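## Task

Take the sticky-note block off the desk and leave it on the counter, without knocking any desk carton to the floor and without the robot toppling or being left leaning.

## Robot and tools

Robot: the LinearBot, an omnidirectional base carrying a column about 1.7 m high. A carriage slides on the column (lift_m) and holds two identical six-joint arms, each ending in a two-finger gripper. Arm bases sit about 0.57 m + lift_m above the floor; carriage parts extend roughly 0.15 m below them. A hand reaches 0.78 m from its shoulder but only about 0.38 m downward. The hand is roughly 0.16 m long, 0.1 m wide (0.14 m open); fingertips are about 0.005 m thick in the closing direction and 0.02 m wide. The wrist camera sticks out 0.11 m from joint 6's axis on one side. Parked arm: joints 1-6 = 0, 0.05, 0.05, 1.45, 0, 0; parked, the robot is about 0.85 m wide, 0.65 m long. Cameras: carriage_camera (fixed, forward, tilted ~20 degrees down), left_wrist_camera and right_wrist_camera (looking beyond the fingertips).

Frames (metres): base frame has its origin on the floor below the base centre, x forward, y left, z up. left_hand and right_hand are reported there, as the point between the finger pads; quat_wxyz rotates base axes into hand axes (hand z along the fingers, y the opening direction; a hand pointing straight up with joints 1, 5, 6 at 0 gives (1, 0, 0, 0)). base_odometry is in the odometry frame (the base frame at scene start), counts wheel rotation only (slip looks like travel), heading in rad, left positive, -3.142 to 3.142; heading can drift a degree or two.

move: one action. "base" holds exactly one relative offset from where the base last reported itself: {"translate_m": d} forward positive, -2 to 2 m; {"strafe_m": d} left positive, -2 to 2 m; {"rotate_rad": d} counter-clockwise positive, -6.3 to 6.3 rad. "joints" is one object, keyed by joint name, of absolute targets (not offsets): lift_m 0 to 1 m (tolerance ±0.004); for each arm (left_/right_ prefix) joint1_rad -2.617 to 3.054 (vertical-axis swing, 0 forward, positive left, ±0.02); joint2_rad 0 to 3.141 (shoulder: 0 upper arm level backward, 1.57 vertical, 3.14 level forward, ±0.105); joint3_rad 0 to 3.141 (elbow: 0 folded, 3.14 straight, ±0.06); joint4_rad -1.57 to 1.57 (wrist pitch, 0 in line with forearm, positive tips up, ±0.04); joint5_rad -1.57 to 1.57 (wrist yaw, positive swings tips to the RIGHT, ±0.025); joint6_rad -2.094 to 2.094 (roll about the finger axis, positive clockwise viewed from the forearm, ±0.02); gripper_m 0 to 0.093 (pad gap in metres, ±0.004). Optional "speeds" caps top speed for this action only: translate_m and strafe_m 0.02-0.5 m/s, rotate_rad 0.05-1.57 rad/s, lift_m 0.08-0.25 m/s (defaults are the maxima). Optional "min_time_s" 0.1-8 s sets a minimum duration for each arm/gripper motion. "cameras": list of names; omitted, null or ["all"] gives all, [] none. Unknown keys make a call invalid; out-of-range values get it refused. An action lasts at most 15 s; base drives time out after 14 s. Motions start together; omitted joints may keep pushing toward earlier targets. If a call is refused or halted by a stop, remaining move/wait/finished_scene calls in that reply are skipped.

wait: seconds 0 to 10, plus cameras; returns state and images. zoom_image: camera and region [x0, y0, x1, y1] in pixels from the top-left, at most 504 x 504, of that camera's newest image (which must have been returned). finished_scene: scene = the current scene number; irreversible, the goal must hold without the robot.

Results: the "pictures" line lists image order; images may lag the state slightly. "move" reads done or the worst status. Statuses: done (base: wheels turned the full amount, slip or not); off_target (resting short, maybe still pushing); contact_stop or time_out (target dropped, holding); not_followed (arm targets withheld by the self-collision check, may retry later); limit_stop_at_motor_heat (resend target). on_its_own lists uncommanded actions ("held at" = target). motor_effort is percent of max, bracket = peak; errors up to a few points plus half the value. A falling lift effort while lowering means a hand or load is resting on something. Joint torques have offsets and noise; joints 1-3 wrap at ±28 N m.

Cautions: arms have no contact stop and spring to target once freed; drives ignore the arms. To free a stuck base, drive about 0.2 m back (or turn back). Never back under a table edge into the column. Hand readings run high, more at long reach; 1 kg sags a level hand 7-25 cm. Big arm moves without min_time_s stray a few cm. Keep the arms from hitting or squeezing each other, including gripping the other's fingers. To undo a withheld pair, first send one arm its current readings with joint 1 turned away, then the other in a later call. Tipping risk rises with a high carriage, extended or loaded arms, pushing and abrupt stops; only images show a lean. Extended or loaded arms heat (MOTOR HOT at 75 °C; at 100 °C the arm drops for 30-60 s); park them to cool. Gripper: shut on nothing reads 0.000-0.003; on a hard part it reads slightly below its width; firm grip from about 0.005 m below first-touch reading; release with a target well above the reading. Scene time passes between replies with the last command held. Avoid drops, releasing moving objects, slams, hard hits or pushes, and a loose object may occasionally get nudged.

Each tool is called after "Emit:" as name(argument=value, ...), one argument or row to a line, values as JSON.

## Session

Emit:
move(
)

Scene clock: 0.00 s.
Joint torques (N m): no reading
base_odometry: x=+0.000 y=+0.000 heading=+0.000
base_status: not commanded
joint_positions: lift_m=+0.300 left_joint1_rad=-0.010 left_joint2_rad=+0.044 left_joint3_rad=+0.048 left_joint4_rad=+1.430 left_joint5_rad=-0.008 left_joint6_rad=-0.004 left_gripper_m=+0.09396 right_joint1_rad=-0.011 right_joint2_rad=+0.047 right_joint3_rad=+0.039 right_joint4_rad=+1.421 right_joint5_rad=-0.003 right_joint6_rad=-0.048 right_gripper_m=+0.09396
joint_status: not commanded
motor_effort: lift_m=+29 drive_wheels=-1
left_hand: x=+0.2675 y=+0.3100 z=+1.2842 quat_wxyz=(+0.998, -0.004, +0.069, -0.007) (m; base frame)
right_hand: x=+0.2731 y=-0.3089 z=+1.2813 quat_wxyz=(+0.996, -0.003, +0.079, -0.029) (m; base frame)
pictures: carriage_camera, left_wrist_camera, right_wrist_camera
Images, in order (width x height): carriage_camera 504x504, left_wrist_camera 504x504, right_wrist_camera 504x504.

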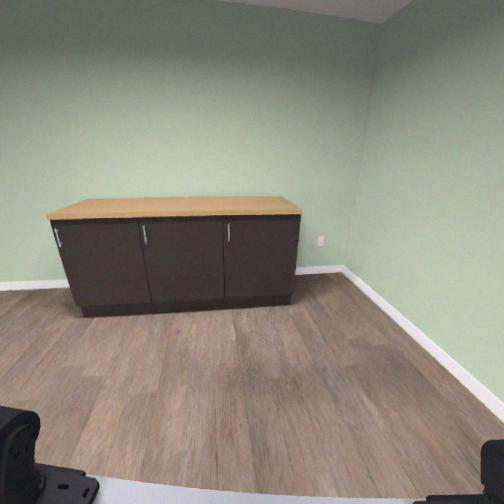

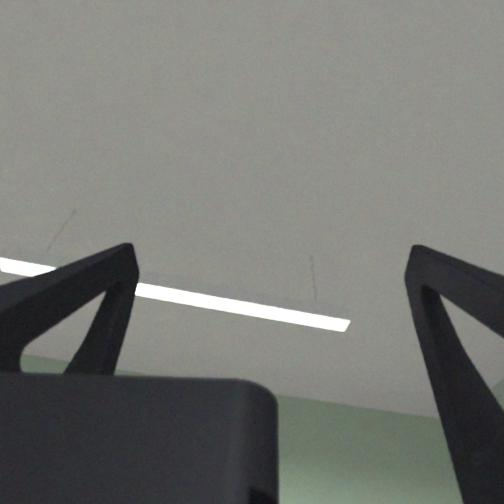

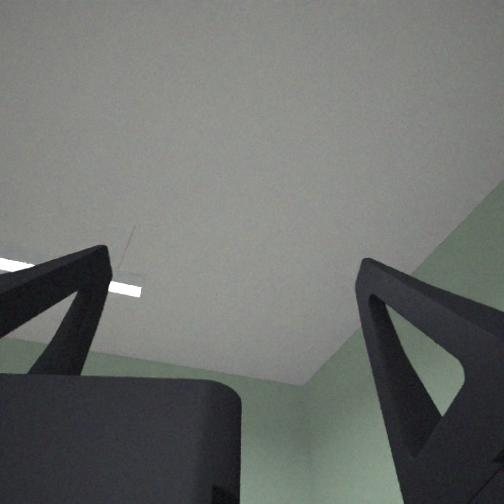

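Emit:
move(
  base={"rotate_rad": 1.05},
  cameras=["carriage_camera"],
)

Emit:
move(
  base={"rotate_rad": 1.05},
  cameras=["carriage_camera"],
)

Emit:
move(
  base={"rotate_rad": 1.05},
  cameras=["carriage_camera"],
)

Emit:
move(
  base={"rotate_rad": 1.05},
  cameras=["carriage_camera"],
)

Emit:
move(
  base={"rotate_rad": 1.05},
  cameras=["carriage_camera"],
)

Scene clock: 8.40 s.
Joint torques (N m): left_arm=[0.61 4.3 5.98 -0.2 -0.11 -0.05] | right_arm=[-0.02 4.22 7.19 -0.05 0 -0.12]
move: done
base_odometry: x=+0.000 y=+0.000 heading=+1.049
base_status: done
joint_positions: lift_m=+0.300 left_joint1_rad=-0.010 left_joint2_rad=+0.044 left_joint3_rad=+0.048 left_joint4_rad=+1.430 left_joint5_rad=-0.008 left_joint6_rad=-0.004 left_gripper_m=+0.09396 right_joint1_rad=-0.011 right_joint2_rad=+0.047 right_joint3_rad=+0.039 right_joint4_rad=+1.420 right_joint5_rad=-0.003 right_joint6_rad=-0.048 right_gripper_m=+0.09396
joint_status: not commanded
motor_effort: lift_m=+30(30) drive_wheels=+5(20)
left_hand: x=+0.2675 y=+0.3100 z=+1.2842 quat_wxyz=(+0.998, -0.004, +0.069, -0.007) (m; base frame)
right_hand: x=+0.2733 y=-0.3089 z=+1.2813 quat_wxyz=(+0.996, -0.003, +0.079, -0.029) (m; base frame)
pictures: carriage_camera
Images, in order (width x height): carriage_camera 504x504.

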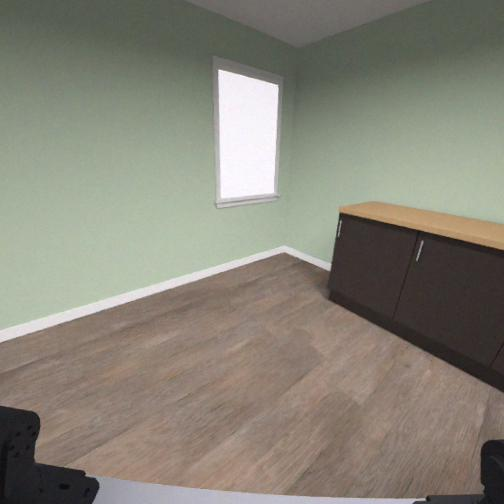

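Scene clock: 11.00 s.
Joint torques (N m): left_arm=[0.55 4.3 5.97 -0.19 -0.12 -0.06] | right_arm=[-0.03 4.23 7.2 -0.05 -0.01 -0.12]
move: done
base_odometry: x=+0.000 y=+0.000 heading=+2.099
base_status: done
joint_positions: lift_m=+0.300 left_joint1_rad=-0.010 left_joint2_rad=+0.044 left_joint3_rad=+0.048 left_joint4_rad=+1.429 left_joint5_rad=-0.008 left_joint6_rad=-0.004 left_gripper_m=+0.09397 right_joint1_rad=-0.011 right_joint2_rad=+0.047 right_joint3_rad=+0.039 right_joint4_rad=+1.420 right_joint5_rad=-0.003 right_joint6_rad=-0.048 right_gripper_m=+0.09397
joint_status: not commanded
motor_effort: lift_m=+30(30) drive_wheels=+7(14)
left_hand: x=+0.2676 y=+0.3100 z=+1.2841 quat_wxyz=(+0.998, -0.004, +0.069, -0.007) (m; base frame)
right_hand: x=+0.2733 y=-0.3089 z=+1.2813 quat_wxyz=(+0.996, -0.003, +0.079, -0.029) (m; base frame)
pictures: carriage_camera
Images, in order (width x height): carriage_camera 504x504.

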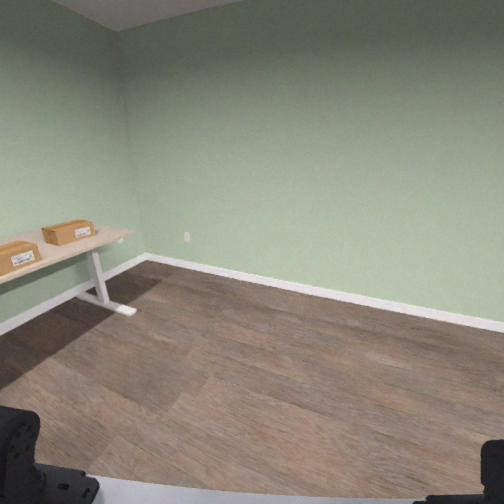

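Scene clock: 13.60 s.
Joint torques (N m): left_arm=[0.57 4.34 5.98 -0.2 -0.12 -0.04] | right_arm=[-0.01 4.27 7.17 -0.05 0.01 -0.12]
move: done
base_odometry: x=+0.000 y=+0.000 heading=-3.135
base_status: done
joint_positions: lift_m=+0.300 left_joint1_rad=-0.010 left_joint2_rad=+0.044 left_joint3_rad=+0.048 left_joint4_rad=+1.429 left_joint5_rad=-0.008 left_joint6_rad=-0.004 left_gripper_m=+0.09397 right_joint1_rad=-0.011 right_joint2_rad=+0.047 right_joint3_rad=+0.039 right_joint4_rad=+1.420 right_joint5_rad=-0.003 right_joint6_rad=-0.048 right_gripper_m=+0.09397
joint_status: not commanded
motor_effort: lift_m=+30(30) drive_wheels=+6(14)
left_hand: x=+0.2676 y=+0.3100 z=+1.2841 quat_wxyz=(+0.998, -0.004, +0.069, -0.007) (m; base frame)
right_hand: x=+0.2733 y=-0.3089 z=+1.2813 quat_wxyz=(+0.996, -0.003, +0.079, -0.029) (m; base frame)
pictures: carriage_camera
Images, in order (width x height): carriage_camera 504x504.

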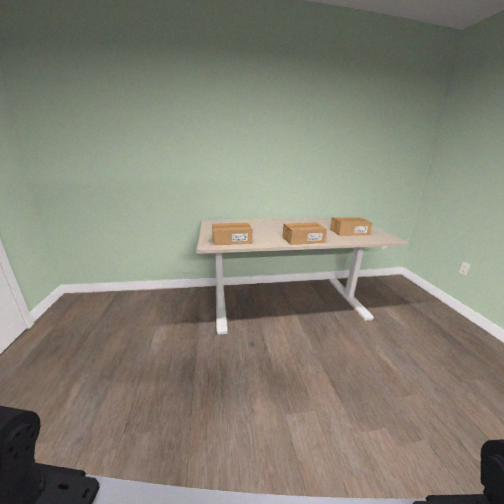

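Scene clock: 16.20 s.
Joint torques (N m): left_arm=[0.62 4.3 5.96 -0.19 -0.11 -0.06] | right_arm=[-0.05 4.23 7.17 -0.04 0.01 -0.12]
move: done
base_odometry: x=+0.000 y=+0.000 heading=-2.085
base_status: done
joint_positions: lift_m=+0.300 left_joint1_rad=-0.010 left_joint2_rad=+0.044 left_joint3_rad=+0.048 left_joint4_rad=+1.429 left_joint5_rad=-0.008 left_joint6_rad=-0.004 left_gripper_m=+0.09398 right_joint1_rad=-0.011 right_joint2_rad=+0.047 right_joint3_rad=+0.039 right_joint4_rad=+1.420 right_joint5_rad=-0.003 right_joint6_rad=-0.048 right_gripper_m=+0.09398
joint_status: not commanded
motor_effort: lift_m=+29(30) drive_wheels=+6(14)
left_hand: x=+0.2677 y=+0.3100 z=+1.2841 quat_wxyz=(+0.998, -0.004, +0.069, -0.007) (m; base frame)
right_hand: x=+0.2733 y=-0.3089 z=+1.2813 quat_wxyz=(+0.996, -0.003, +0.079, -0.029) (m; base frame)
pictures: carriage_camera
Images, in order (width x height): carriage_camera 504x504.

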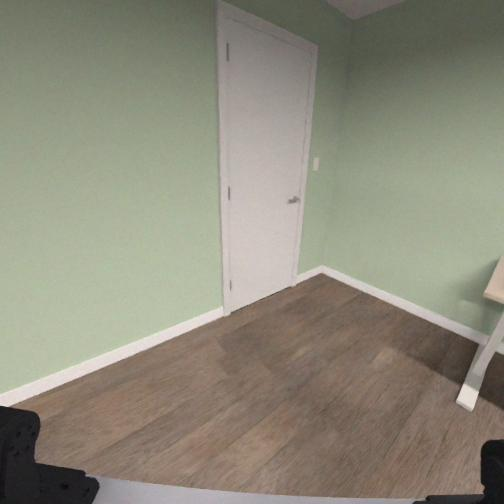

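Scene clock: 18.80 s.
Joint torques (N m): left_arm=[0.58 4.34 5.97 -0.19 -0.11 -0.05] | right_arm=[-0.01 4.25 7.21 -0.03 0.02 -0.11]
move: done
base_odometry: x=+0.000 y=+0.000 heading=-1.036
base_status: done
joint_positions: lift_m=+0.300 left_joint1_rad=-0.010 left_joint2_rad=+0.044 left_joint3_rad=+0.048 left_joint4_rad=+1.429 left_joint5_rad=-0.008 left_joint6_rad=-0.004 left_gripper_m=+0.09398 right_joint1_rad=-0.011 right_joint2_rad=+0.047 right_joint3_rad=+0.039 right_joint4_rad=+1.420 right_joint5_rad=-0.003 right_joint6_rad=-0.048 right_gripper_m=+0.09398
joint_status: not commanded
motor_effort: lift_m=+29(30) drive_wheels=+6(14)
left_hand: x=+0.2677 y=+0.3100 z=+1.2841 quat_wxyz=(+0.998, -0.004, +0.069, -0.007) (m; base frame)
right_hand: x=+0.2733 y=-0.3089 z=+1.2813 quat_wxyz=(+0.996, -0.003, +0.079, -0.029) (m; base frame)
pictures: carriage_camera
Images, in order (width x height): carriage_camera 504x504.

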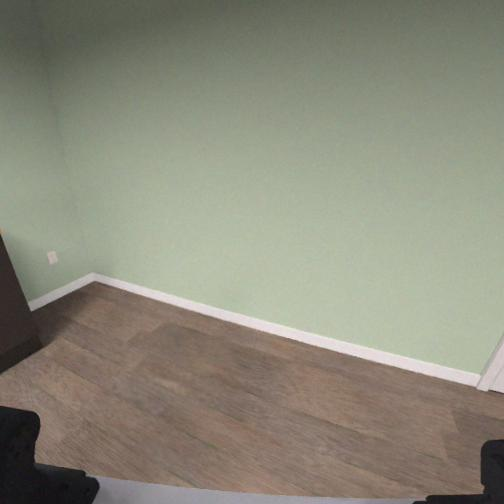

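Emit:
move(
  joints={"lift_m": 0.6, "left_joint2_rad": 1.0, "left_joint3_rad": 1.0, "left_joint4_rad": 0, "right_joint2_rad": 1.0, "right_joint3_rad": 1.0, "right_joint4_rad": 0},
  cameras=["carriage_camera"],
)

Emit:
move(
  joints={"left_joint2_rad": 1.57, "left_joint3_rad": 1.57, "left_joint4_rad": -1.5, "right_joint2_rad": 1.57, "right_joint3_rad": 1.57, "right_joint4_rad": -1.5},
)

Emit:
move(
  joints={"left_joint2_rad": 1.57, "left_joint3_rad": 2.0, "left_joint4_rad": -1.5, "right_joint2_rad": 2.0, "right_joint3_rad": 1.57, "right_joint4_rad": -1.0},
  cameras=[],
)

Emit:
move(
  joints={"left_joint2_rad": 2.2, "left_joint3_rad": 2.2, "left_joint4_rad": -1.5, "right_joint2_rad": 2.2, "right_joint3_rad": 2.2, "right_joint4_rad": -1.5},
  cameras=["carriage_camera", "left_wrist_camera"],
)

Scene clock: 61.57 s.
Joint torques (N m): left_arm=[0.66 -2.74 9.72 2.48 -0.11 -0.05] | right_arm=[-0.03 -2.48 10.63 2.26 0 -0.12]
move: done
base_odometry: x=+0.000 y=+0.000 heading=-1.036
base_status: not commanded
joint_positions: lift_m=+0.600 left_joint1_rad=-0.010 left_joint2_rad=+0.996 left_joint3_rad=+0.986 left_joint4_rad=+0.021 left_joint5_rad=-0.008 left_joint6_rad=-0.004 left_gripper_m=+0.09398 right_joint1_rad=-0.011 right_joint2_rad=+1.000 right_joint3_rad=+0.982 right_joint4_rad=+0.010 right_joint5_rad=-0.003 right_joint6_rad=-0.048 right_gripper_m=+0.09398
joint_status: all done
motor_effort: lift_m=+31(39) drive_wheels=+6(8)
left_hand: x=+0.6007 y=+0.3067 z=+1.5496 quat_wxyz=(+0.711, -0.001, +0.703, -0.002) (m; base frame)
right_hand: x=+0.6020 y=-0.3125 z=+1.5437 quat_wxyz=(+0.704, -0.014, +0.710, -0.020) (m; base frame)
pictures: carriage_camera
Images, in order (width x height): carriage_camera 504x504.

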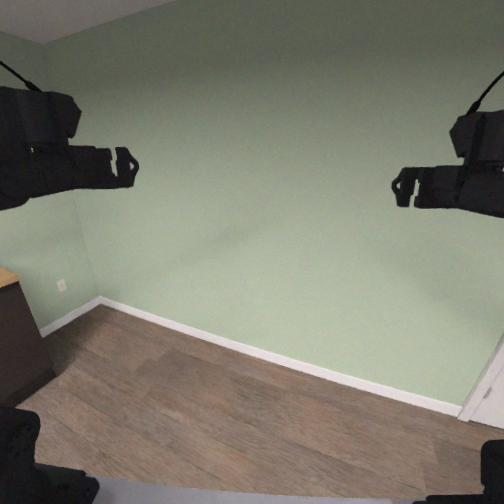

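Scene clock: 63.37 s.
Joint torques (N m): left_arm=[0.58 -6.2 9.07 0.59 -0.13 -0.05] | right_arm=[-0.03 -5.78 9.8 0.36 0 -0.11]
move: done
base_odometry: x=+0.000 y=+0.000 heading=-1.036
base_status: not commanded
joint_positions: lift_m=+0.600 left_joint1_rad=-0.010 left_joint2_rad=+1.557 left_joint3_rad=+1.548 left_joint4_rad=-1.484 left_joint5_rad=-0.008 left_joint6_rad=-0.004 left_gripper_m=+0.09398 right_joint1_rad=-0.011 right_joint2_rad=+1.565 right_joint3_rad=+1.544 right_joint4_rad=-1.483 right_joint5_rad=-0.003 right_joint6_rad=-0.048 right_gripper_m=+0.09398
joint_status: all done
motor_effort: lift_m=+31(31) drive_wheels=+7(8)
left_hand: x=+0.5138 y=+0.3076 z=+1.3445 quat_wxyz=(+0.039, +0.003, +0.999, +0.004) (m; base frame)
right_hand: x=+0.5139 y=-0.3115 z=+1.3414 quat_wxyz=(+0.033, -0.019, +0.999, +0.000) (m; base frame)
pictures: carriage_camera, left_wrist_camera, right_wrist_camera
Images, in order (width x height): carriage_camera 504x504, left_wrist_camera 504x504, right_wrist_camera 504x504.

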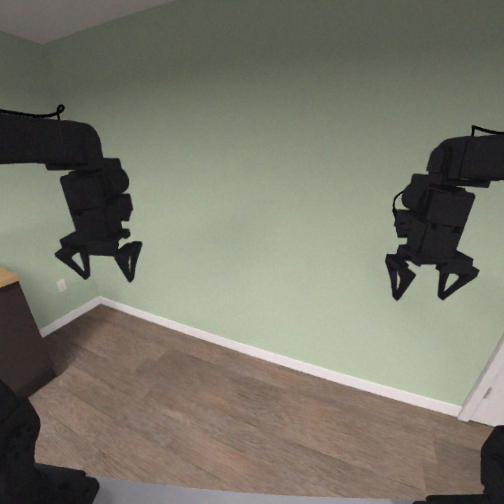

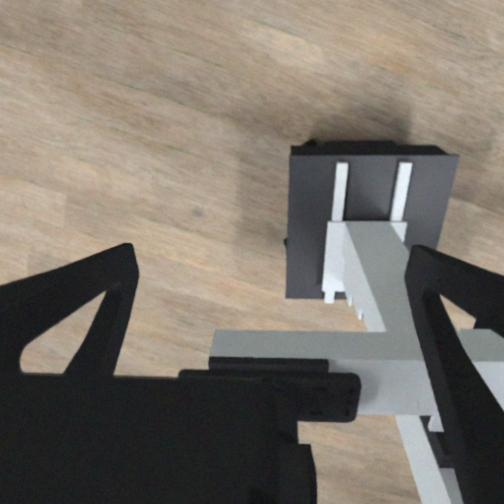

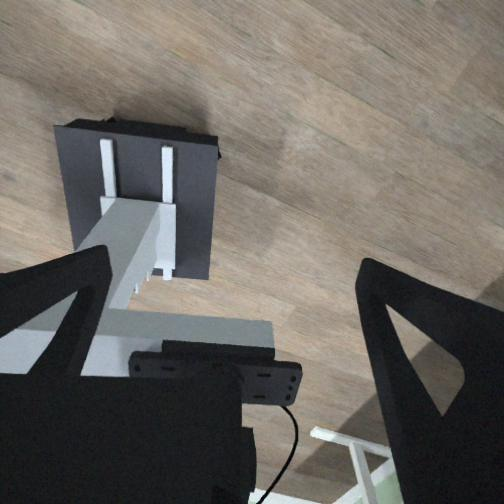

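Scene clock: 64.67 s.
Joint torques (N m): left_arm=[0.59 -6.37 8.08 1.66 -0.12 -0.06] | right_arm=[-0.01 -10.77 8.92 0.82 0.01 -0.11]
move: done
base_odometry: x=+0.000 y=+0.000 heading=-1.036
base_status: not commanded
joint_positions: lift_m=+0.600 left_joint1_rad=-0.010 left_joint2_rad=+1.564 left_joint3_rad=+1.982 left_joint4_rad=-1.492 left_joint5_rad=-0.008 left_joint6_rad=-0.004 left_gripper_m=+0.09398 right_joint1_rad=-0.011 right_joint2_rad=+2.004 right_joint3_rad=+1.553 right_joint4_rad=-1.020 right_joint5_rad=-0.003 right_joint6_rad=-0.048 right_gripper_m=+0.09398
joint_status: all done
motor_effort: lift_m=+31(31) drive_wheels=+7(8)
left_hand: x=+0.5679 y=+0.3070 z=+1.4701 quat_wxyz=(+0.246, +0.002, +0.969, +0.002) (m; base frame)
right_hand: x=+0.6347 y=-0.3128 z=+1.2101 quat_wxyz=(+0.050, -0.019, +0.999, +0.000) (m; base frame)
pictures: none
No camera images: "cameras" was empty.

Scene clock: 66.10 s.
Joint torques (N m): left_arm=[0.57 -13.3 8.87 0.62 -0.12 -0.05] | right_arm=[-0.05 -11.23 9.72 0.34 0.01 -0.13]
move: done
base_odometry: x=+0.000 y=+0.000 heading=-1.036
base_status: not commanded
joint_positions: lift_m=+0.600 left_joint1_rad=-0.010 left_joint2_rad=+2.192 left_joint3_rad=+2.179 left_joint4_rad=-1.489 left_joint5_rad=-0.008 left_joint6_rad=-0.004 left_gripper_m=+0.09398 right_joint1_rad=-0.011 right_joint2_rad=+2.194 right_joint3_rad=+2.175 right_joint4_rad=-1.483 right_joint5_rad=-0.003 right_joint6_rad=-0.048 right_gripper_m=+0.09398
joint_status: all done
motor_effort: lift_m=+31(31) drive_wheels=+8(8)
left_hand: x=+0.6690 y=+0.3060 z=+1.2942 quat_wxyz=(+0.034, +0.003, +0.999, +0.004) (m; base frame)
right_hand: x=+0.6697 y=-0.3132 z=+1.2922 quat_wxyz=(+0.034, -0.019, +0.999, +0.000) (m; base frame)
pictures: carriage_camera, left_wrist_camera
Images, in order (width x height): carriage_camera 504x504, left_wrist_camera 504x504.

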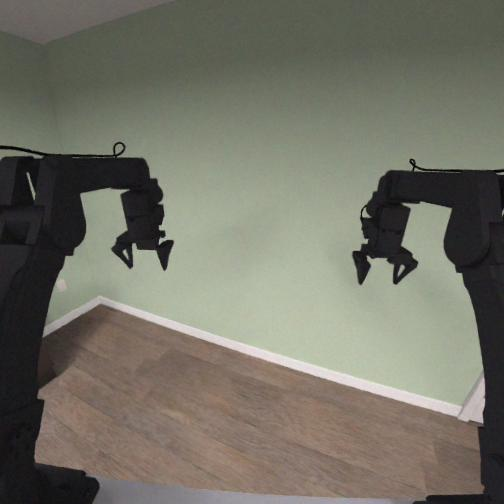

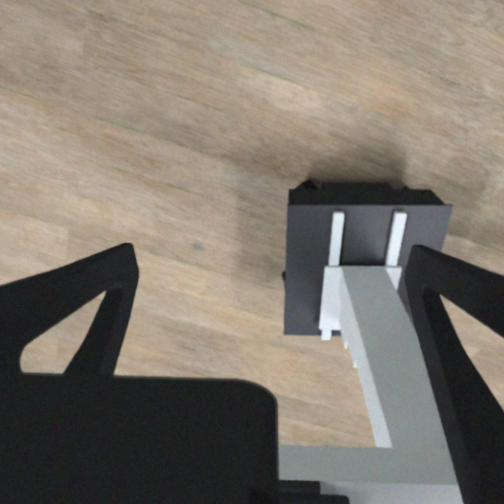

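Emit:
move(
  joints={"left_joint1_rad": 0.5, "right_joint1_rad": -0.5, "right_joint6_rad": 0.5},
  cameras=["carriage_camera", "right_wrist_camera"],
)

Scene clock: 111.20 s.
Joint torques (N m): left_arm=[0.21 -13.33 8.9 0.62 -0.1 -0.06] | right_arm=[0.46 -11.58 9.68 0.33 0.03 0.01]
move: done
base_odometry: x=+0.000 y=+0.000 heading=-1.036
base_status: not commanded
joint_positions: lift_m=+0.600 left_joint1_rad=+0.505 left_joint2_rad=+2.192 left_joint3_rad=+2.179 left_joint4_rad=-1.489 left_joint5_rad=-0.010 left_joint6_rad=-0.004 left_gripper_m=+0.09398 right_joint1_rad=-0.506 right_joint2_rad=+2.197 right_joint3_rad=+2.175 right_joint4_rad=-1.485 right_joint5_rad=-0.001 right_joint6_rad=+0.485 right_gripper_m=+0.09399
joint_status: all done
motor_effort: lift_m=+31(31) drive_wheels=+8(9)
left_hand: x=+0.6138 y=+0.5214 z=+1.2942 quat_wxyz=(+0.032, -0.251, +0.967, +0.013) (m; base frame)
right_hand: x=+0.6148 y=-0.5202 z=+1.2910 quat_wxyz=(+0.032, +0.475, +0.879, +0.000) (m; base frame)
pictures: carriage_camera, right_wrist_camera
Images, in order (width x height): carriage_camera 504x504, right_wrist_camera 504x504.

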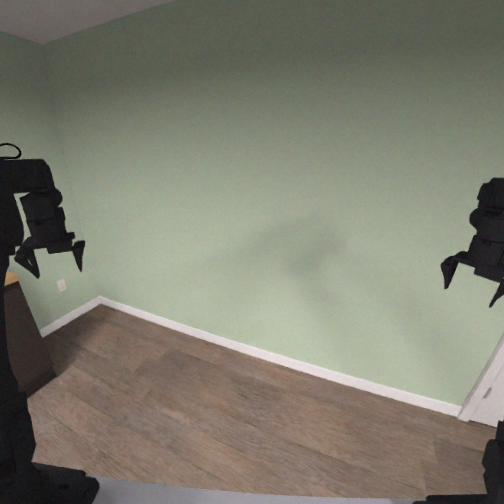

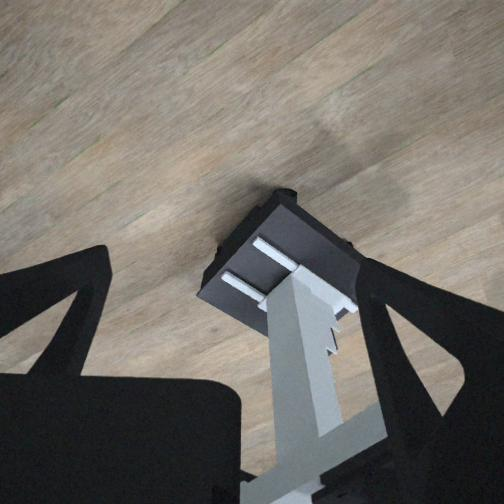

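Emit:
move(
  base={"rotate_rad": -2.1},
  joints={"lift_m": 0.6, "left_joint1_rad": 0, "left_joint2_rad": 0.05, "left_joint3_rad": 0.05, "left_joint4_rad": 1.45, "right_joint1_rad": 0, "right_joint6_rad": 0, "right_joint2_rad": 0.05, "right_joint3_rad": 0.05, "right_joint4_rad": 1.45},
  cameras=["carriage_camera"],
)

Emit:
move(
  joints={"lift_m": 1.0},
  cameras=["carriage_camera"],
)

Emit:
zoom_image(
  camera="carriage_camera",
  region=[180, 200, 430, 400],
)

Scene clock: 124.07 s.
Joint torques (N m): left_arm=[0.27 3.21 4.86 -0.05 -0.16 -0.05] | right_arm=[0.51 3.67 6 0.03 -0.01 -0.27]
move: done
base_odometry: x=+0.000 y=+0.000 heading=-3.135
base_status: done
joint_positions: lift_m=+0.600 left_joint1_rad=+0.004 left_joint2_rad=+0.062 left_joint3_rad=+0.061 left_joint4_rad=+1.436 left_joint5_rad=-0.005 left_joint6_rad=-0.004 left_gripper_m=+0.09399 right_joint1_rad=-0.006 right_joint2_rad=+0.054 right_joint3_rad=+0.055 right_joint4_rad=+1.438 right_joint5_rad=-0.001 right_joint6_rad=+0.014 right_gripper_m=+0.09399
joint_status: all done
motor_effort: lift_m=+30(31) drive_wheels=+4(18)
left_hand: x=+0.2675 y=+0.3100 z=+1.5878 quat_wxyz=(+0.998, -0.003, +0.068, +0.001) (m; base frame)
right_hand: x=+0.2665 y=-0.3090 z=+1.5862 quat_wxyz=(+0.998, +0.000, +0.066, +0.004) (m; base frame)
pictures: carriage_camera
Images, in order (width x height): carriage_camera 504x504.

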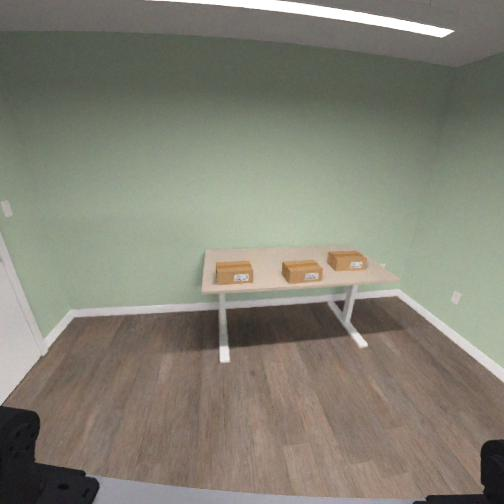

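Scene clock: 126.20 s.
Joint torques (N m): left_arm=[0.25 3.78 5.2 -0.09 -0.16 -0.04] | right_arm=[0.5 3.95 6.68 0.05 -0.02 -0.24]
move: done
base_odometry: x=+0.000 y=+0.000 heading=-3.135
base_status: not commanded
joint_positions: lift_m=+0.997 left_joint1_rad=+0.004 left_joint2_rad=+0.056 left_joint3_rad=+0.057 left_joint4_rad=+1.439 left_joint5_rad=-0.005 left_joint6_rad=-0.004 left_gripper_m=+0.09399 right_joint1_rad=-0.006 right_joint2_rad=+0.051 right_joint3_rad=+0.048 right_joint4_rad=+1.438 right_joint5_rad=-0.001 right_joint6_rad=+0.013 right_gripper_m=+0.09399
joint_status: all done
joint sent to its limit — lift_m, upper limit.
motor_effort: lift_m=+31(38) drive_wheels=+6(7)
left_hand: x=+0.2658 y=+0.3100 z=+1.9839 quat_wxyz=(+0.998, -0.003, +0.065, +0.001) (m; base frame)
right_hand: x=+0.2675 y=-0.3090 z=+1.9814 quat_wxyz=(+0.998, +0.000, +0.068, +0.003) (m; base frame)
pictures: carriage_camera
Images, in order (width x height): carriage_camera 504x504.

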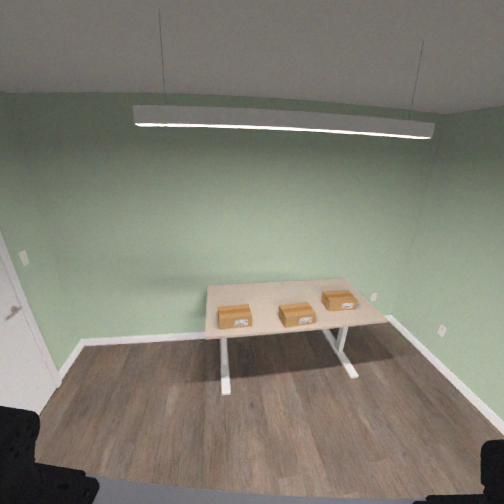

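Scaled by 2.016 from the camera's 504x504 image, which has a finer 720x720 frame.

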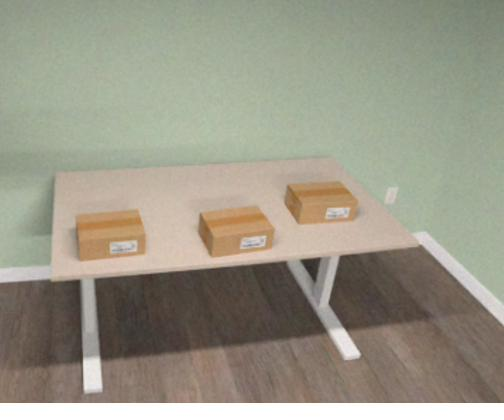

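Emit:
move(
  base={"translate_m": 0.75},
  speeds={"translate_m": 0.3},
  cameras=["carriage_camera"],
)

Emit:
zoom_image(
  camera="carriage_camera",
  region=[160, 280, 480, 504],
)

Scene clock: 142.87 s.
Joint torques (N m): left_arm=[0.28 3.99 5.11 -0.11 -0.15 -0.05] | right_arm=[0.51 3.9 6.67 0 -0.02 -0.24]
move: done
base_odometry: x=-0.750 y=-0.003 heading=-3.136
base_status: done
joint_positions: lift_m=+0.997 left_joint1_rad=+0.004 left_joint2_rad=+0.056 left_joint3_rad=+0.057 left_joint4_rad=+1.444 left_joint5_rad=-0.005 left_joint6_rad=-0.004 left_gripper_m=+0.09399 right_joint1_rad=-0.006 right_joint2_rad=+0.051 right_joint3_rad=+0.048 right_joint4_rad=+1.441 right_joint5_rad=-0.001 right_joint6_rad=+0.013 right_gripper_m=+0.09399
joint_status: not commanded
motor_effort: lift_m=+31(31) drive_wheels=-12(22)
left_hand: x=+0.2648 y=+0.3100 z=+1.9841 quat_wxyz=(+0.998, -0.003, +0.063, +0.001) (m; base frame)
right_hand: x=+0.2668 y=-0.3090 z=+1.9815 quat_wxyz=(+0.998, +0.000, +0.066, +0.003) (m; base frame)
pictures: carriage_camera
Images, in order (width x height): carriage_camera 504x504.

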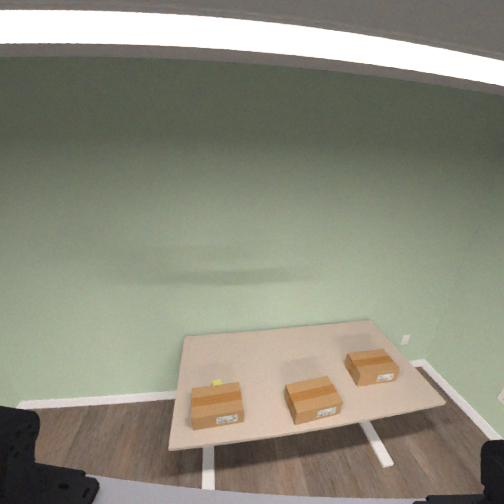

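Scaled by 1.575 from the camera's 504x504 image, which has a finer 720x720 frame.

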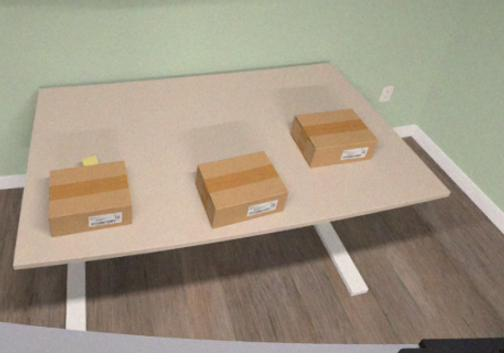

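Emit:
move(
  base={"rotate_rad": 0.15},
  joints={"lift_m": 0.8},
  cameras=[],
)

Emit:
move(
  base={"strafe_m": -0.25},
  speeds={"strafe_m": 0.3},
  cameras=["carriage_camera"],
)

Emit:
move(
  base={"translate_m": 0.3},
  speeds={"translate_m": 0.25},
  cameras=["carriage_camera"],
)

Scene clock: 192.47 s.
Joint torques (N m): left_arm=[0.32 3.89 5.23 -0.16 -0.14 -0.05] | right_arm=[0.46 3.93 6.71 -0.02 -0.01 -0.24]
move: done
base_odometry: x=-0.751 y=-0.003 heading=-2.987
base_status: done
joint_positions: lift_m=+0.800 left_joint1_rad=+0.004 left_joint2_rad=+0.055 left_joint3_rad=+0.057 left_joint4_rad=+1.444 left_joint5_rad=-0.005 left_joint6_rad=-0.004 left_gripper_m=+0.09399 right_joint1_rad=-0.006 right_joint2_rad=+0.051 right_joint3_rad=+0.048 right_joint4_rad=+1.442 right_joint5_rad=-0.001 right_joint6_rad=+0.012 right_gripper_m=+0.09399
joint_status: all done
motor_effort: lift_m=+27(29) drive_wheels=+6(15)
left_hand: x=+0.2644 y=+0.3100 z=+1.7873 quat_wxyz=(+0.998, -0.003, +0.062, +0.000) (m; base frame)
right_hand: x=+0.2664 y=-0.3090 z=+1.7847 quat_wxyz=(+0.998, +0.000, +0.066, +0.003) (m; base frame)
pictures: none
No camera images: "cameras" was empty.

Scene clock: 194.87 s.
Joint torques (N m): left_arm=[0.32 3.9 5.23 -0.19 -0.16 -0.05] | right_arm=[0.36 3.95 6.68 -0.04 -0.03 -0.24]
move: done
base_odometry: x=-0.789 y=+0.244 heading=-2.986
base_status: done
joint_positions: lift_m=+0.800 left_joint1_rad=+0.003 left_joint2_rad=+0.055 left_joint3_rad=+0.057 left_joint4_rad=+1.444 left_joint5_rad=-0.006 left_joint6_rad=-0.004 left_gripper_m=+0.09399 right_joint1_rad=-0.005 right_joint2_rad=+0.051 right_joint3_rad=+0.048 right_joint4_rad=+1.443 right_joint5_rad=-0.001 right_joint6_rad=+0.012 right_gripper_m=+0.09399
joint_status: not commanded
motor_effort: lift_m=+27(28) drive_wheels=-10(20)
left_hand: x=+0.2644 y=+0.3101 z=+1.7873 quat_wxyz=(+0.998, -0.003, +0.062, +0.000) (m; base frame)
right_hand: x=+0.2662 y=-0.3089 z=+1.7847 quat_wxyz=(+0.998, +0.000, +0.065, +0.004) (m; base frame)
pictures: carriage_camera
Images, in order (width x height): carriage_camera 504x504.

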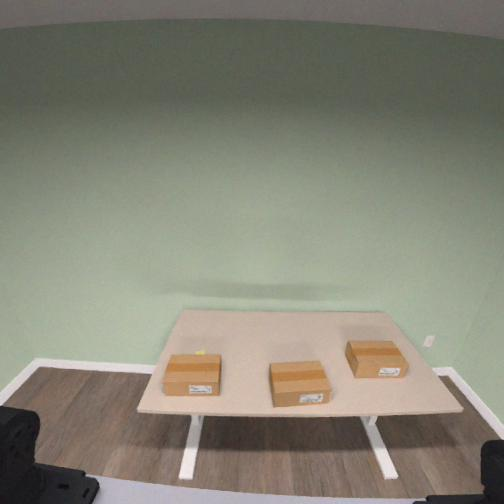

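Scene clock: 197.47 s.
Joint torques (N m): left_arm=[0.39 3.84 5.19 -0.15 -0.14 -0.05] | right_arm=[0.36 3.95 6.74 -0.06 -0.01 -0.25]
move: done
base_odometry: x=-1.086 y=+0.198 heading=-2.987
base_status: done
joint_positions: lift_m=+0.800 left_joint1_rad=+0.003 left_joint2_rad=+0.055 left_joint3_rad=+0.057 left_joint4_rad=+1.447 left_joint5_rad=-0.006 left_joint6_rad=-0.004 left_gripper_m=+0.09399 right_joint1_rad=-0.005 right_joint2_rad=+0.051 right_joint3_rad=+0.048 right_joint4_rad=+1.445 right_joint5_rad=-0.001 right_joint6_rad=+0.012 right_gripper_m=+0.09399
joint_status: not commanded
motor_effort: lift_m=+27(28) drive_wheels=-9(14)
left_hand: x=+0.2636 y=+0.3101 z=+1.7874 quat_wxyz=(+0.998, -0.003, +0.060, +0.000) (m; base frame)
right_hand: x=+0.2658 y=-0.3089 z=+1.7848 quat_wxyz=(+0.998, +0.000, +0.064, +0.004) (m; base frame)
pictures: carriage_camera
Images, in order (width x height): carriage_camera 504x504.

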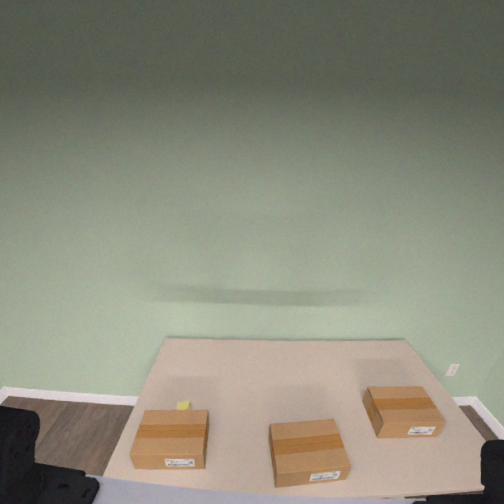

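Emit:
move(
  base={"translate_m": 0.2},
  speeds={"translate_m": 0.2},
  joints={"left_joint2_rad": 1.57, "left_joint3_rad": 1.57, "left_joint4_rad": 0, "left_joint1_rad": 0},
  cameras=[],
)

Emit:
move(
  joints={"left_joint2_rad": 2.2, "left_joint3_rad": 2.2, "left_joint4_rad": -1.55, "left_joint1_rad": 0, "lift_m": 0.5},
  cameras=["carriage_camera", "left_wrist_camera"],
)

Scene clock: 210.27 s.
Joint torques (N m): left_arm=[0.35 -8.76 10.92 2.49 -0.14 -0.06] | right_arm=[0.38 4.04 6.63 -0.07 -0.02 -0.25]
move: done
base_odometry: x=-1.284 y=+0.167 heading=-2.987
base_status: done
joint_positions: lift_m=+0.800 left_joint1_rad=+0.003 left_joint2_rad=+1.565 left_joint3_rad=+1.544 left_joint4_rad=+0.019 left_joint5_rad=-0.007 left_joint6_rad=-0.004 left_gripper_m=+0.09399 right_joint1_rad=-0.005 right_joint2_rad=+0.051 right_joint3_rad=+0.048 right_joint4_rad=+1.446 right_joint5_rad=-0.001 right_joint6_rad=+0.012 right_gripper_m=+0.09399
joint_status: all done
motor_effort: lift_m=+27(28) drive_wheels=-7(14)
left_hand: x=+0.7434 y=+0.3116 z=+1.7865 quat_wxyz=(+0.706, -0.005, +0.708, +0.002) (m; base frame)
right_hand: x=+0.2655 y=-0.3089 z=+1.7848 quat_wxyz=(+0.998, +0.000, +0.064, +0.004) (m; base frame)
pictures: none
No camera images: "cameras" was empty.

Scene clock: 212.13 s.
Joint torques (N m): left_arm=[0.32 -13.41 8.76 0.46 -0.14 -0.05] | right_arm=[0.36 4.04 6.78 -0.08 -0.03 -0.24]
move: done
base_odometry: x=-1.284 y=+0.167 heading=-2.987
base_status: not commanded
joint_positions: lift_m=+0.500 left_joint1_rad=+0.003 left_joint2_rad=+2.195 left_joint3_rad=+2.179 left_joint4_rad=-1.534 left_joint5_rad=-0.007 left_joint6_rad=-0.004 left_gripper_m=+0.09399 right_joint1_rad=-0.005 right_joint2_rad=+0.050 right_joint3_rad=+0.048 right_joint4_rad=+1.446 right_joint5_rad=-0.001 right_joint6_rad=+0.012 right_gripper_m=+0.09399
joint_status: all done
motor_effort: lift_m=+28(29) drive_wheels=+3(8)
left_hand: x=+0.6580 y=+0.3114 z=+1.1926 quat_wxyz=(+0.010, -0.003, +1.000, +0.003) (m; base frame)
right_hand: x=+0.2655 y=-0.3089 z=+1.4847 quat_wxyz=(+0.998, +0.000, +0.064, +0.004) (m; base frame)
pictures: carriage_camera, left_wrist_camera
Images, in order (width x height): carriage_camera 504x504, left_wrist_camera 504x504.

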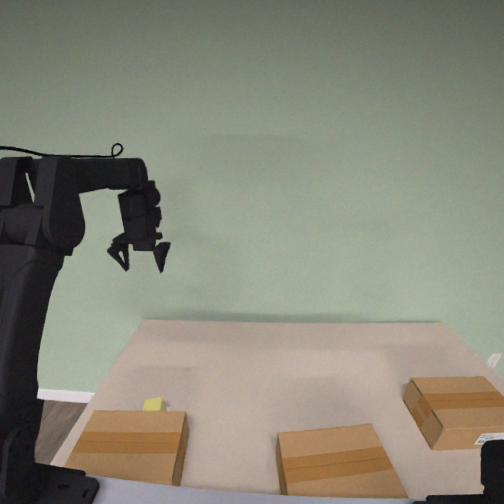

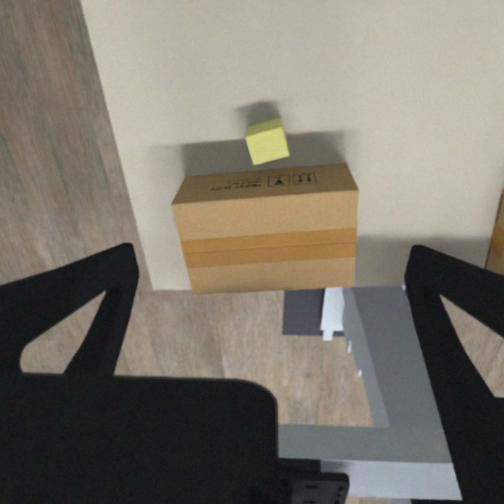

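Emit:
move(
  joints={"lift_m": 0.35},
  cameras=["carriage_camera", "left_wrist_camera"],
)

Emit:
move(
  joints={"left_joint2_rad": 2.5, "left_joint3_rad": 2.5, "left_joint4_rad": -1.55},
  cameras=["left_wrist_camera"],
)

Emit:
move(
  joints={"lift_m": 0.45},
  cameras=["left_wrist_camera"],
)

Scene clock: 229.53 s.
Joint torques (N m): left_arm=[0.44 -13.56 7.94 0.49 -0.14 -0.05] | right_arm=[0.35 4.05 6.79 -0.08 -0.02 -0.24]
move: done
base_odometry: x=-1.284 y=+0.167 heading=-2.987
base_status: not commanded
joint_positions: lift_m=+0.350 left_joint1_rad=+0.003 left_joint2_rad=+2.196 left_joint3_rad=+2.187 left_joint4_rad=-1.539 left_joint5_rad=-0.007 left_joint6_rad=-0.004 left_gripper_m=+0.09399 right_joint1_rad=-0.005 right_joint2_rad=+0.050 right_joint3_rad=+0.047 right_joint4_rad=+1.446 right_joint5_rad=-0.001 right_joint6_rad=+0.012 right_gripper_m=+0.09399
joint_status: all done
motor_effort: lift_m=+27(29) drive_wheels=-4(8)
left_hand: x=+0.6583 y=+0.3114 z=+1.0444 quat_wxyz=(+0.011, -0.003, +1.000, +0.003) (m; base frame)
right_hand: x=+0.2655 y=-0.3089 z=+1.3346 quat_wxyz=(+0.998, +0.000, +0.064, +0.004) (m; base frame)
pictures: carriage_camera, left_wrist_camera
Images, in order (width x height): carriage_camera 504x504, left_wrist_camera 504x504.

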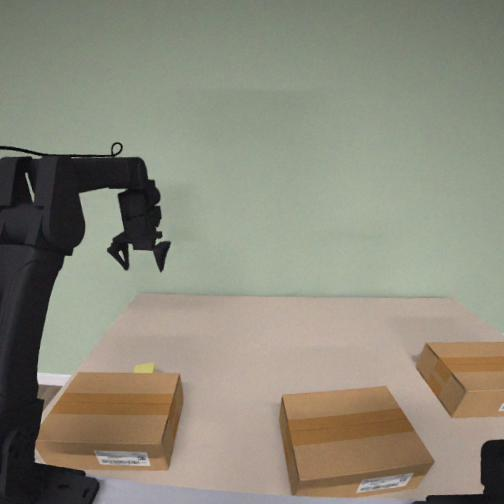

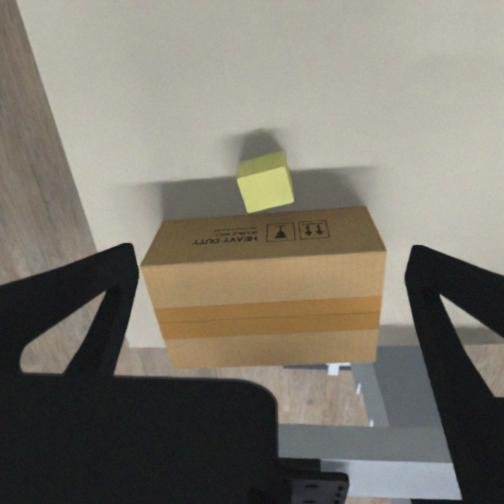

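Scene clock: 230.63 s.
Joint torques (N m): left_arm=[0.39 -15.51 8.76 0.53 -0.14 -0.05] | right_arm=[0.36 4.03 6.79 -0.07 -0.01 -0.24]
move: done
base_odometry: x=-1.284 y=+0.167 heading=-2.987
base_status: not commanded
joint_positions: lift_m=+0.350 left_joint1_rad=+0.003 left_joint2_rad=+2.492 left_joint3_rad=+2.480 left_joint4_rad=-1.545 left_joint5_rad=-0.007 left_joint6_rad=-0.004 left_gripper_m=+0.09399 right_joint1_rad=-0.005 right_joint2_rad=+0.050 right_joint3_rad=+0.047 right_joint4_rad=+1.446 right_joint5_rad=-0.001 right_joint6_rad=+0.012 right_gripper_m=+0.09399
joint_status: all done
motor_effort: lift_m=+27(28) drive_wheels=+2(7)
left_hand: x=+0.7120 y=+0.3115 z=+0.9890 quat_wxyz=(+0.007, -0.003, +1.000, +0.003) (m; base frame)
right_hand: x=+0.2655 y=-0.3089 z=+1.3346 quat_wxyz=(+0.998, +0.000, +0.064, +0.004) (m; base frame)
pictures: left_wrist_camera
Images, in order (width x height): left_wrist_camera 504x504.

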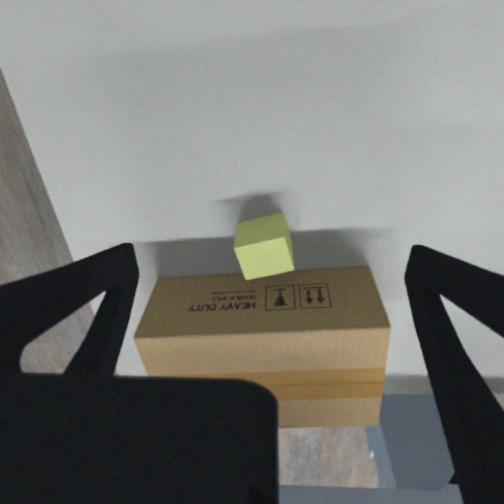

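Scene clock: 231.57 s.
Joint torques (N m): left_arm=[0.39 -15.75 8.08 0.54 -0.13 -0.06] | right_arm=[0.35 4.05 6.76 -0.07 -0.02 -0.24]
move: done
base_odometry: x=-1.284 y=+0.167 heading=-2.987
base_status: not commanded
joint_positions: lift_m=+0.450 left_joint1_rad=+0.003 left_joint2_rad=+2.494 left_joint3_rad=+2.488 left_joint4_rad=-1.545 left_joint5_rad=-0.007 left_joint6_rad=-0.004 left_gripper_m=+0.09399 right_joint1_rad=-0.005 right_joint2_rad=+0.050 right_joint3_rad=+0.047 right_joint4_rad=+1.446 right_joint5_rad=-0.001 right_joint6_rad=+0.012 right_gripper_m=+0.09399
joint_status: all done
motor_effort: lift_m=+31(38) drive_wheels=-7(8)
left_hand: x=+0.7134 y=+0.3115 z=+1.0896 quat_wxyz=(+0.010, -0.003, +1.000, +0.003) (m; base frame)
right_hand: x=+0.2655 y=-0.3089 z=+1.4343 quat_wxyz=(+0.998, +0.000, +0.064, +0.004) (m; base frame)
pictures: left_wrist_camera
Images, in order (width x height): left_wrist_camera 504x504.

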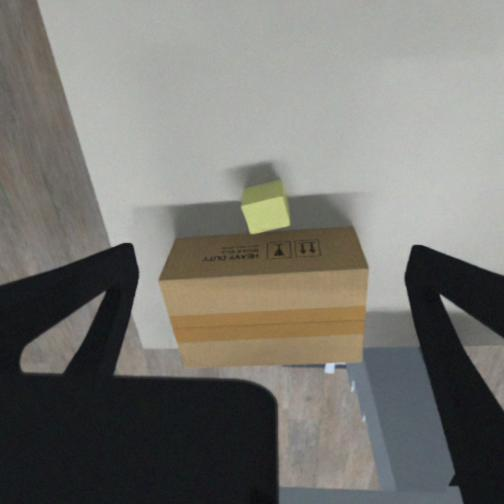

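Emit:
zoom_image(
  camera="left_wrist_camera",
  region=[210, 150, 330, 270],
)

Emit:
move(
  joints={"lift_m": 0.35},
  cameras=["left_wrist_camera"],
)

Emit:
zoom_image(
  camera="left_wrist_camera",
  region=[200, 180, 340, 320],
)

Emit:
move(
  joints={"left_joint2_rad": 2.25, "left_joint3_rad": 2.25},
  cameras=["left_wrist_camera"],
)

Emit:
zoom_image(
  camera="left_wrist_camera",
  region=[200, 120, 340, 260],
)

Scaled by 4.200 from the camera's 504x504 image, which has a finer 720x720 frame.

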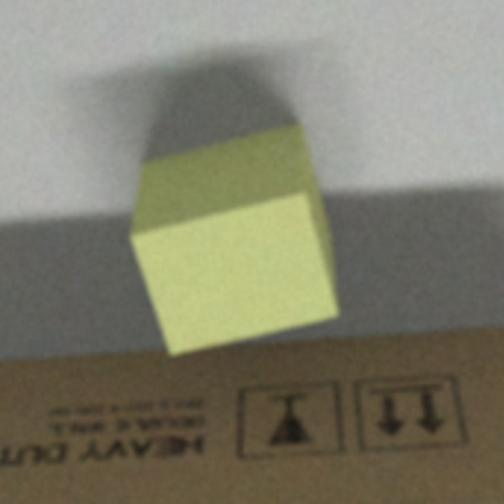

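Scene clock: 246.77 s.
Joint torques (N m): left_arm=[0.4 -15.99 7.76 0.56 -0.13 -0.05] | right_arm=[0.35 4.12 6.79 -0.07 -0.02 -0.24]
move: done
base_odometry: x=-1.284 y=+0.167 heading=-2.987
base_status: not commanded
joint_positions: lift_m=+0.350 left_joint1_rad=+0.003 left_joint2_rad=+2.495 left_joint3_rad=+2.490 left_joint4_rad=-1.546 left_joint5_rad=-0.007 left_joint6_rad=-0.004 left_gripper_m=+0.09399 right_joint1_rad=-0.005 right_joint2_rad=+0.049 right_joint3_rad=+0.047 right_joint4_rad=+1.446 right_joint5_rad=-0.001 right_joint6_rad=+0.012 right_gripper_m=+0.09399
joint_status: all done
motor_effort: lift_m=+27(28) drive_wheels=-6(8)
left_hand: x=+0.7137 y=+0.3115 z=+0.9902 quat_wxyz=(+0.010, -0.003, +1.000, +0.003) (m; base frame)
right_hand: x=+0.2654 y=-0.3089 z=+1.3346 quat_wxyz=(+0.998, +0.000, +0.063, +0.004) (m; base frame)
pictures: left_wrist_camera
Images, in order (width x height): left_wrist_camera 504x504.

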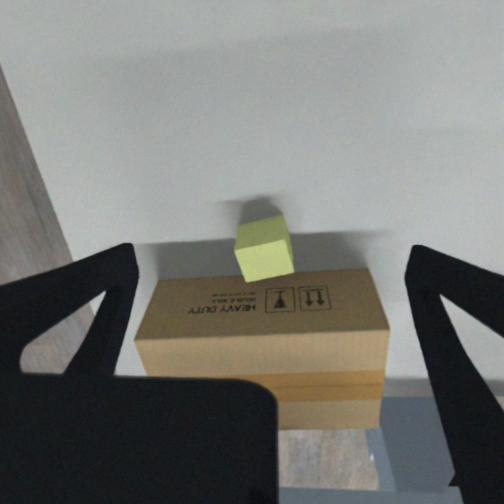

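Scaled by 3.600 from the camera's 504x504 image, which has a finer 720x720 frame.

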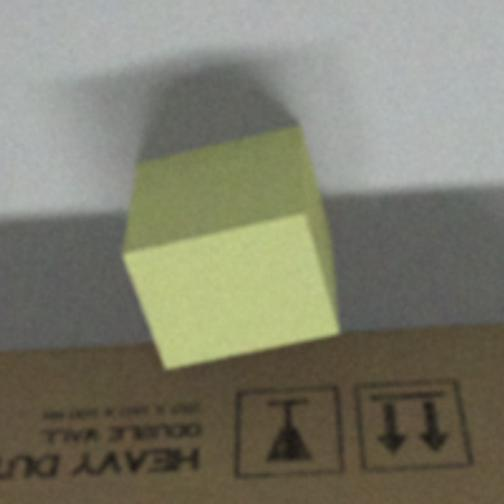

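Scene clock: 247.83 s.
Joint torques (N m): left_arm=[0.38 -15.61 5.44 0.59 -0.14 -0.05] | right_arm=[0.38 4.11 6.8 -0.07 -0.02 -0.24]
move: done
base_odometry: x=-1.284 y=+0.167 heading=-2.987
base_status: not commanded
joint_positions: lift_m=+0.350 left_joint1_rad=+0.003 left_joint2_rad=+2.262 left_joint3_rad=+2.263 left_joint4_rad=-1.546 left_joint5_rad=-0.007 left_joint6_rad=-0.004 left_gripper_m=+0.09399 right_joint1_rad=-0.005 right_joint2_rad=+0.049 right_joint3_rad=+0.047 right_joint4_rad=+1.446 right_joint5_rad=-0.001 right_joint6_rad=+0.012 right_gripper_m=+0.09399
joint_status: all done
motor_effort: lift_m=+27(28) drive_wheels=-7(8)
left_hand: x=+0.6724 y=+0.3114 z=+1.0361 quat_wxyz=(+0.013, -0.003, +1.000, +0.003) (m; base frame)
right_hand: x=+0.2654 y=-0.3089 z=+1.3346 quat_wxyz=(+0.998, +0.000, +0.063, +0.004) (m; base frame)
pictures: left_wrist_camera
Images, in order (width x height): left_wrist_camera 504x504.

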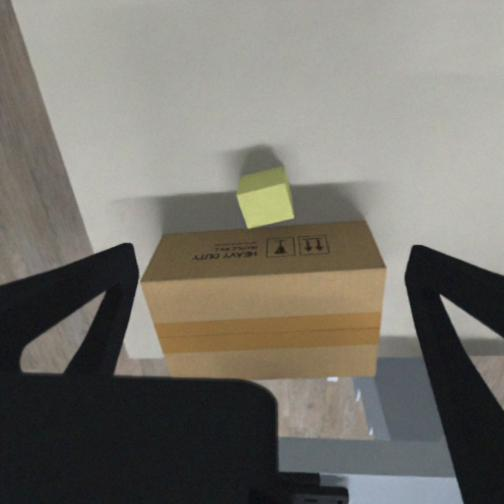

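Scaled by 3.600 from the camera's 504x504 image, which has a finer 720x720 frame.

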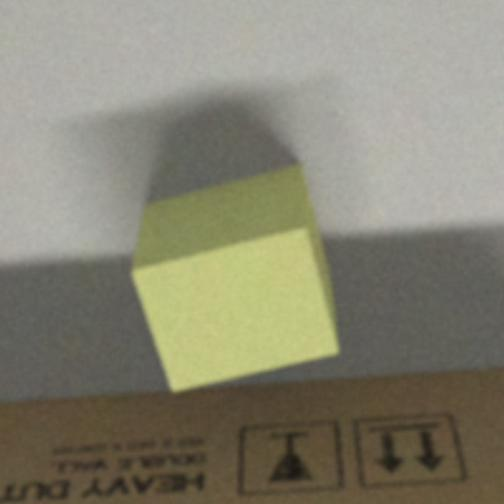

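Emit:
move(
  joints={"lift_m": 0.3, "left_joint1_rad": 0.026, "left_joint2_rad": 1.86, "left_joint3_rad": 1.38, "left_joint4_rad": -1.06, "left_joint6_rad": -0.25},
  cameras=["carriage_camera", "left_wrist_camera"],
)

Scene clock: 366.27 s.
Joint torques (N m): left_arm=[1.01 -13.64 5.48 0.74 -0.16 -0.14] | right_arm=[0.39 4.1 6.83 -0.08 -0.01 -0.23]
move: done
base_odometry: x=-1.284 y=+0.167 heading=-2.987
base_status: not commanded
joint_positions: lift_m=+0.300 left_joint1_rad=+0.021 left_joint2_rad=+1.887 left_joint3_rad=+1.393 left_joint4_rad=-1.073 left_joint5_rad=-0.007 left_joint6_rad=-0.241 left_gripper_m=+0.09399 right_joint1_rad=-0.005 right_joint2_rad=+0.049 right_joint3_rad=+0.046 right_joint4_rad=+1.446 right_joint5_rad=-0.001 right_joint6_rad=+0.012 right_gripper_m=+0.09399
joint_status: all done
motor_effort: lift_m=+28(28) drive_wheels=-5(9)
left_hand: x=+0.5800 y=+0.3174 z=+0.9099 quat_wxyz=(+0.003, -0.130, +0.991, +0.003) (m; base frame)
right_hand: x=+0.2656 y=-0.3089 z=+1.2844 quat_wxyz=(+0.998, +0.000, +0.064, +0.004) (m; base frame)
pictures: carriage_camera, left_wrist_camera
Images, in order (width x height): carriage_camera 504x504, left_wrist_camera 504x504.

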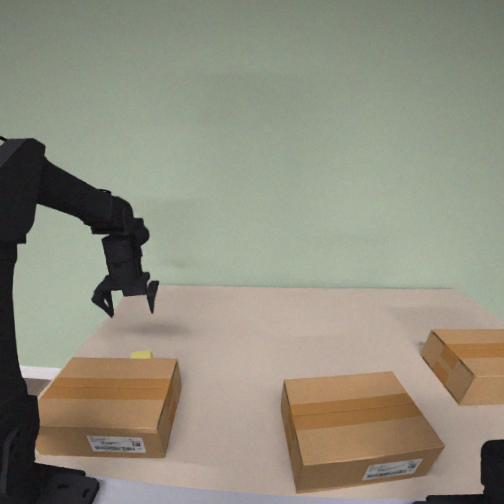

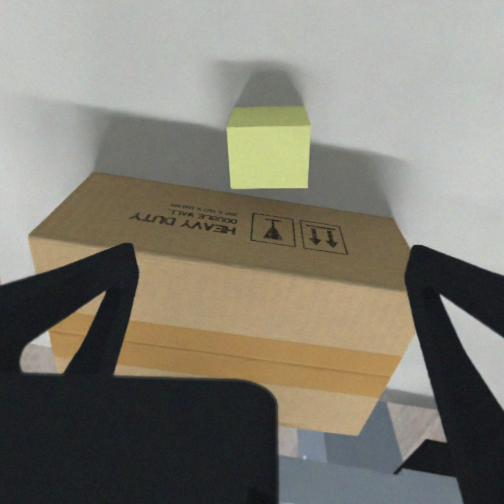

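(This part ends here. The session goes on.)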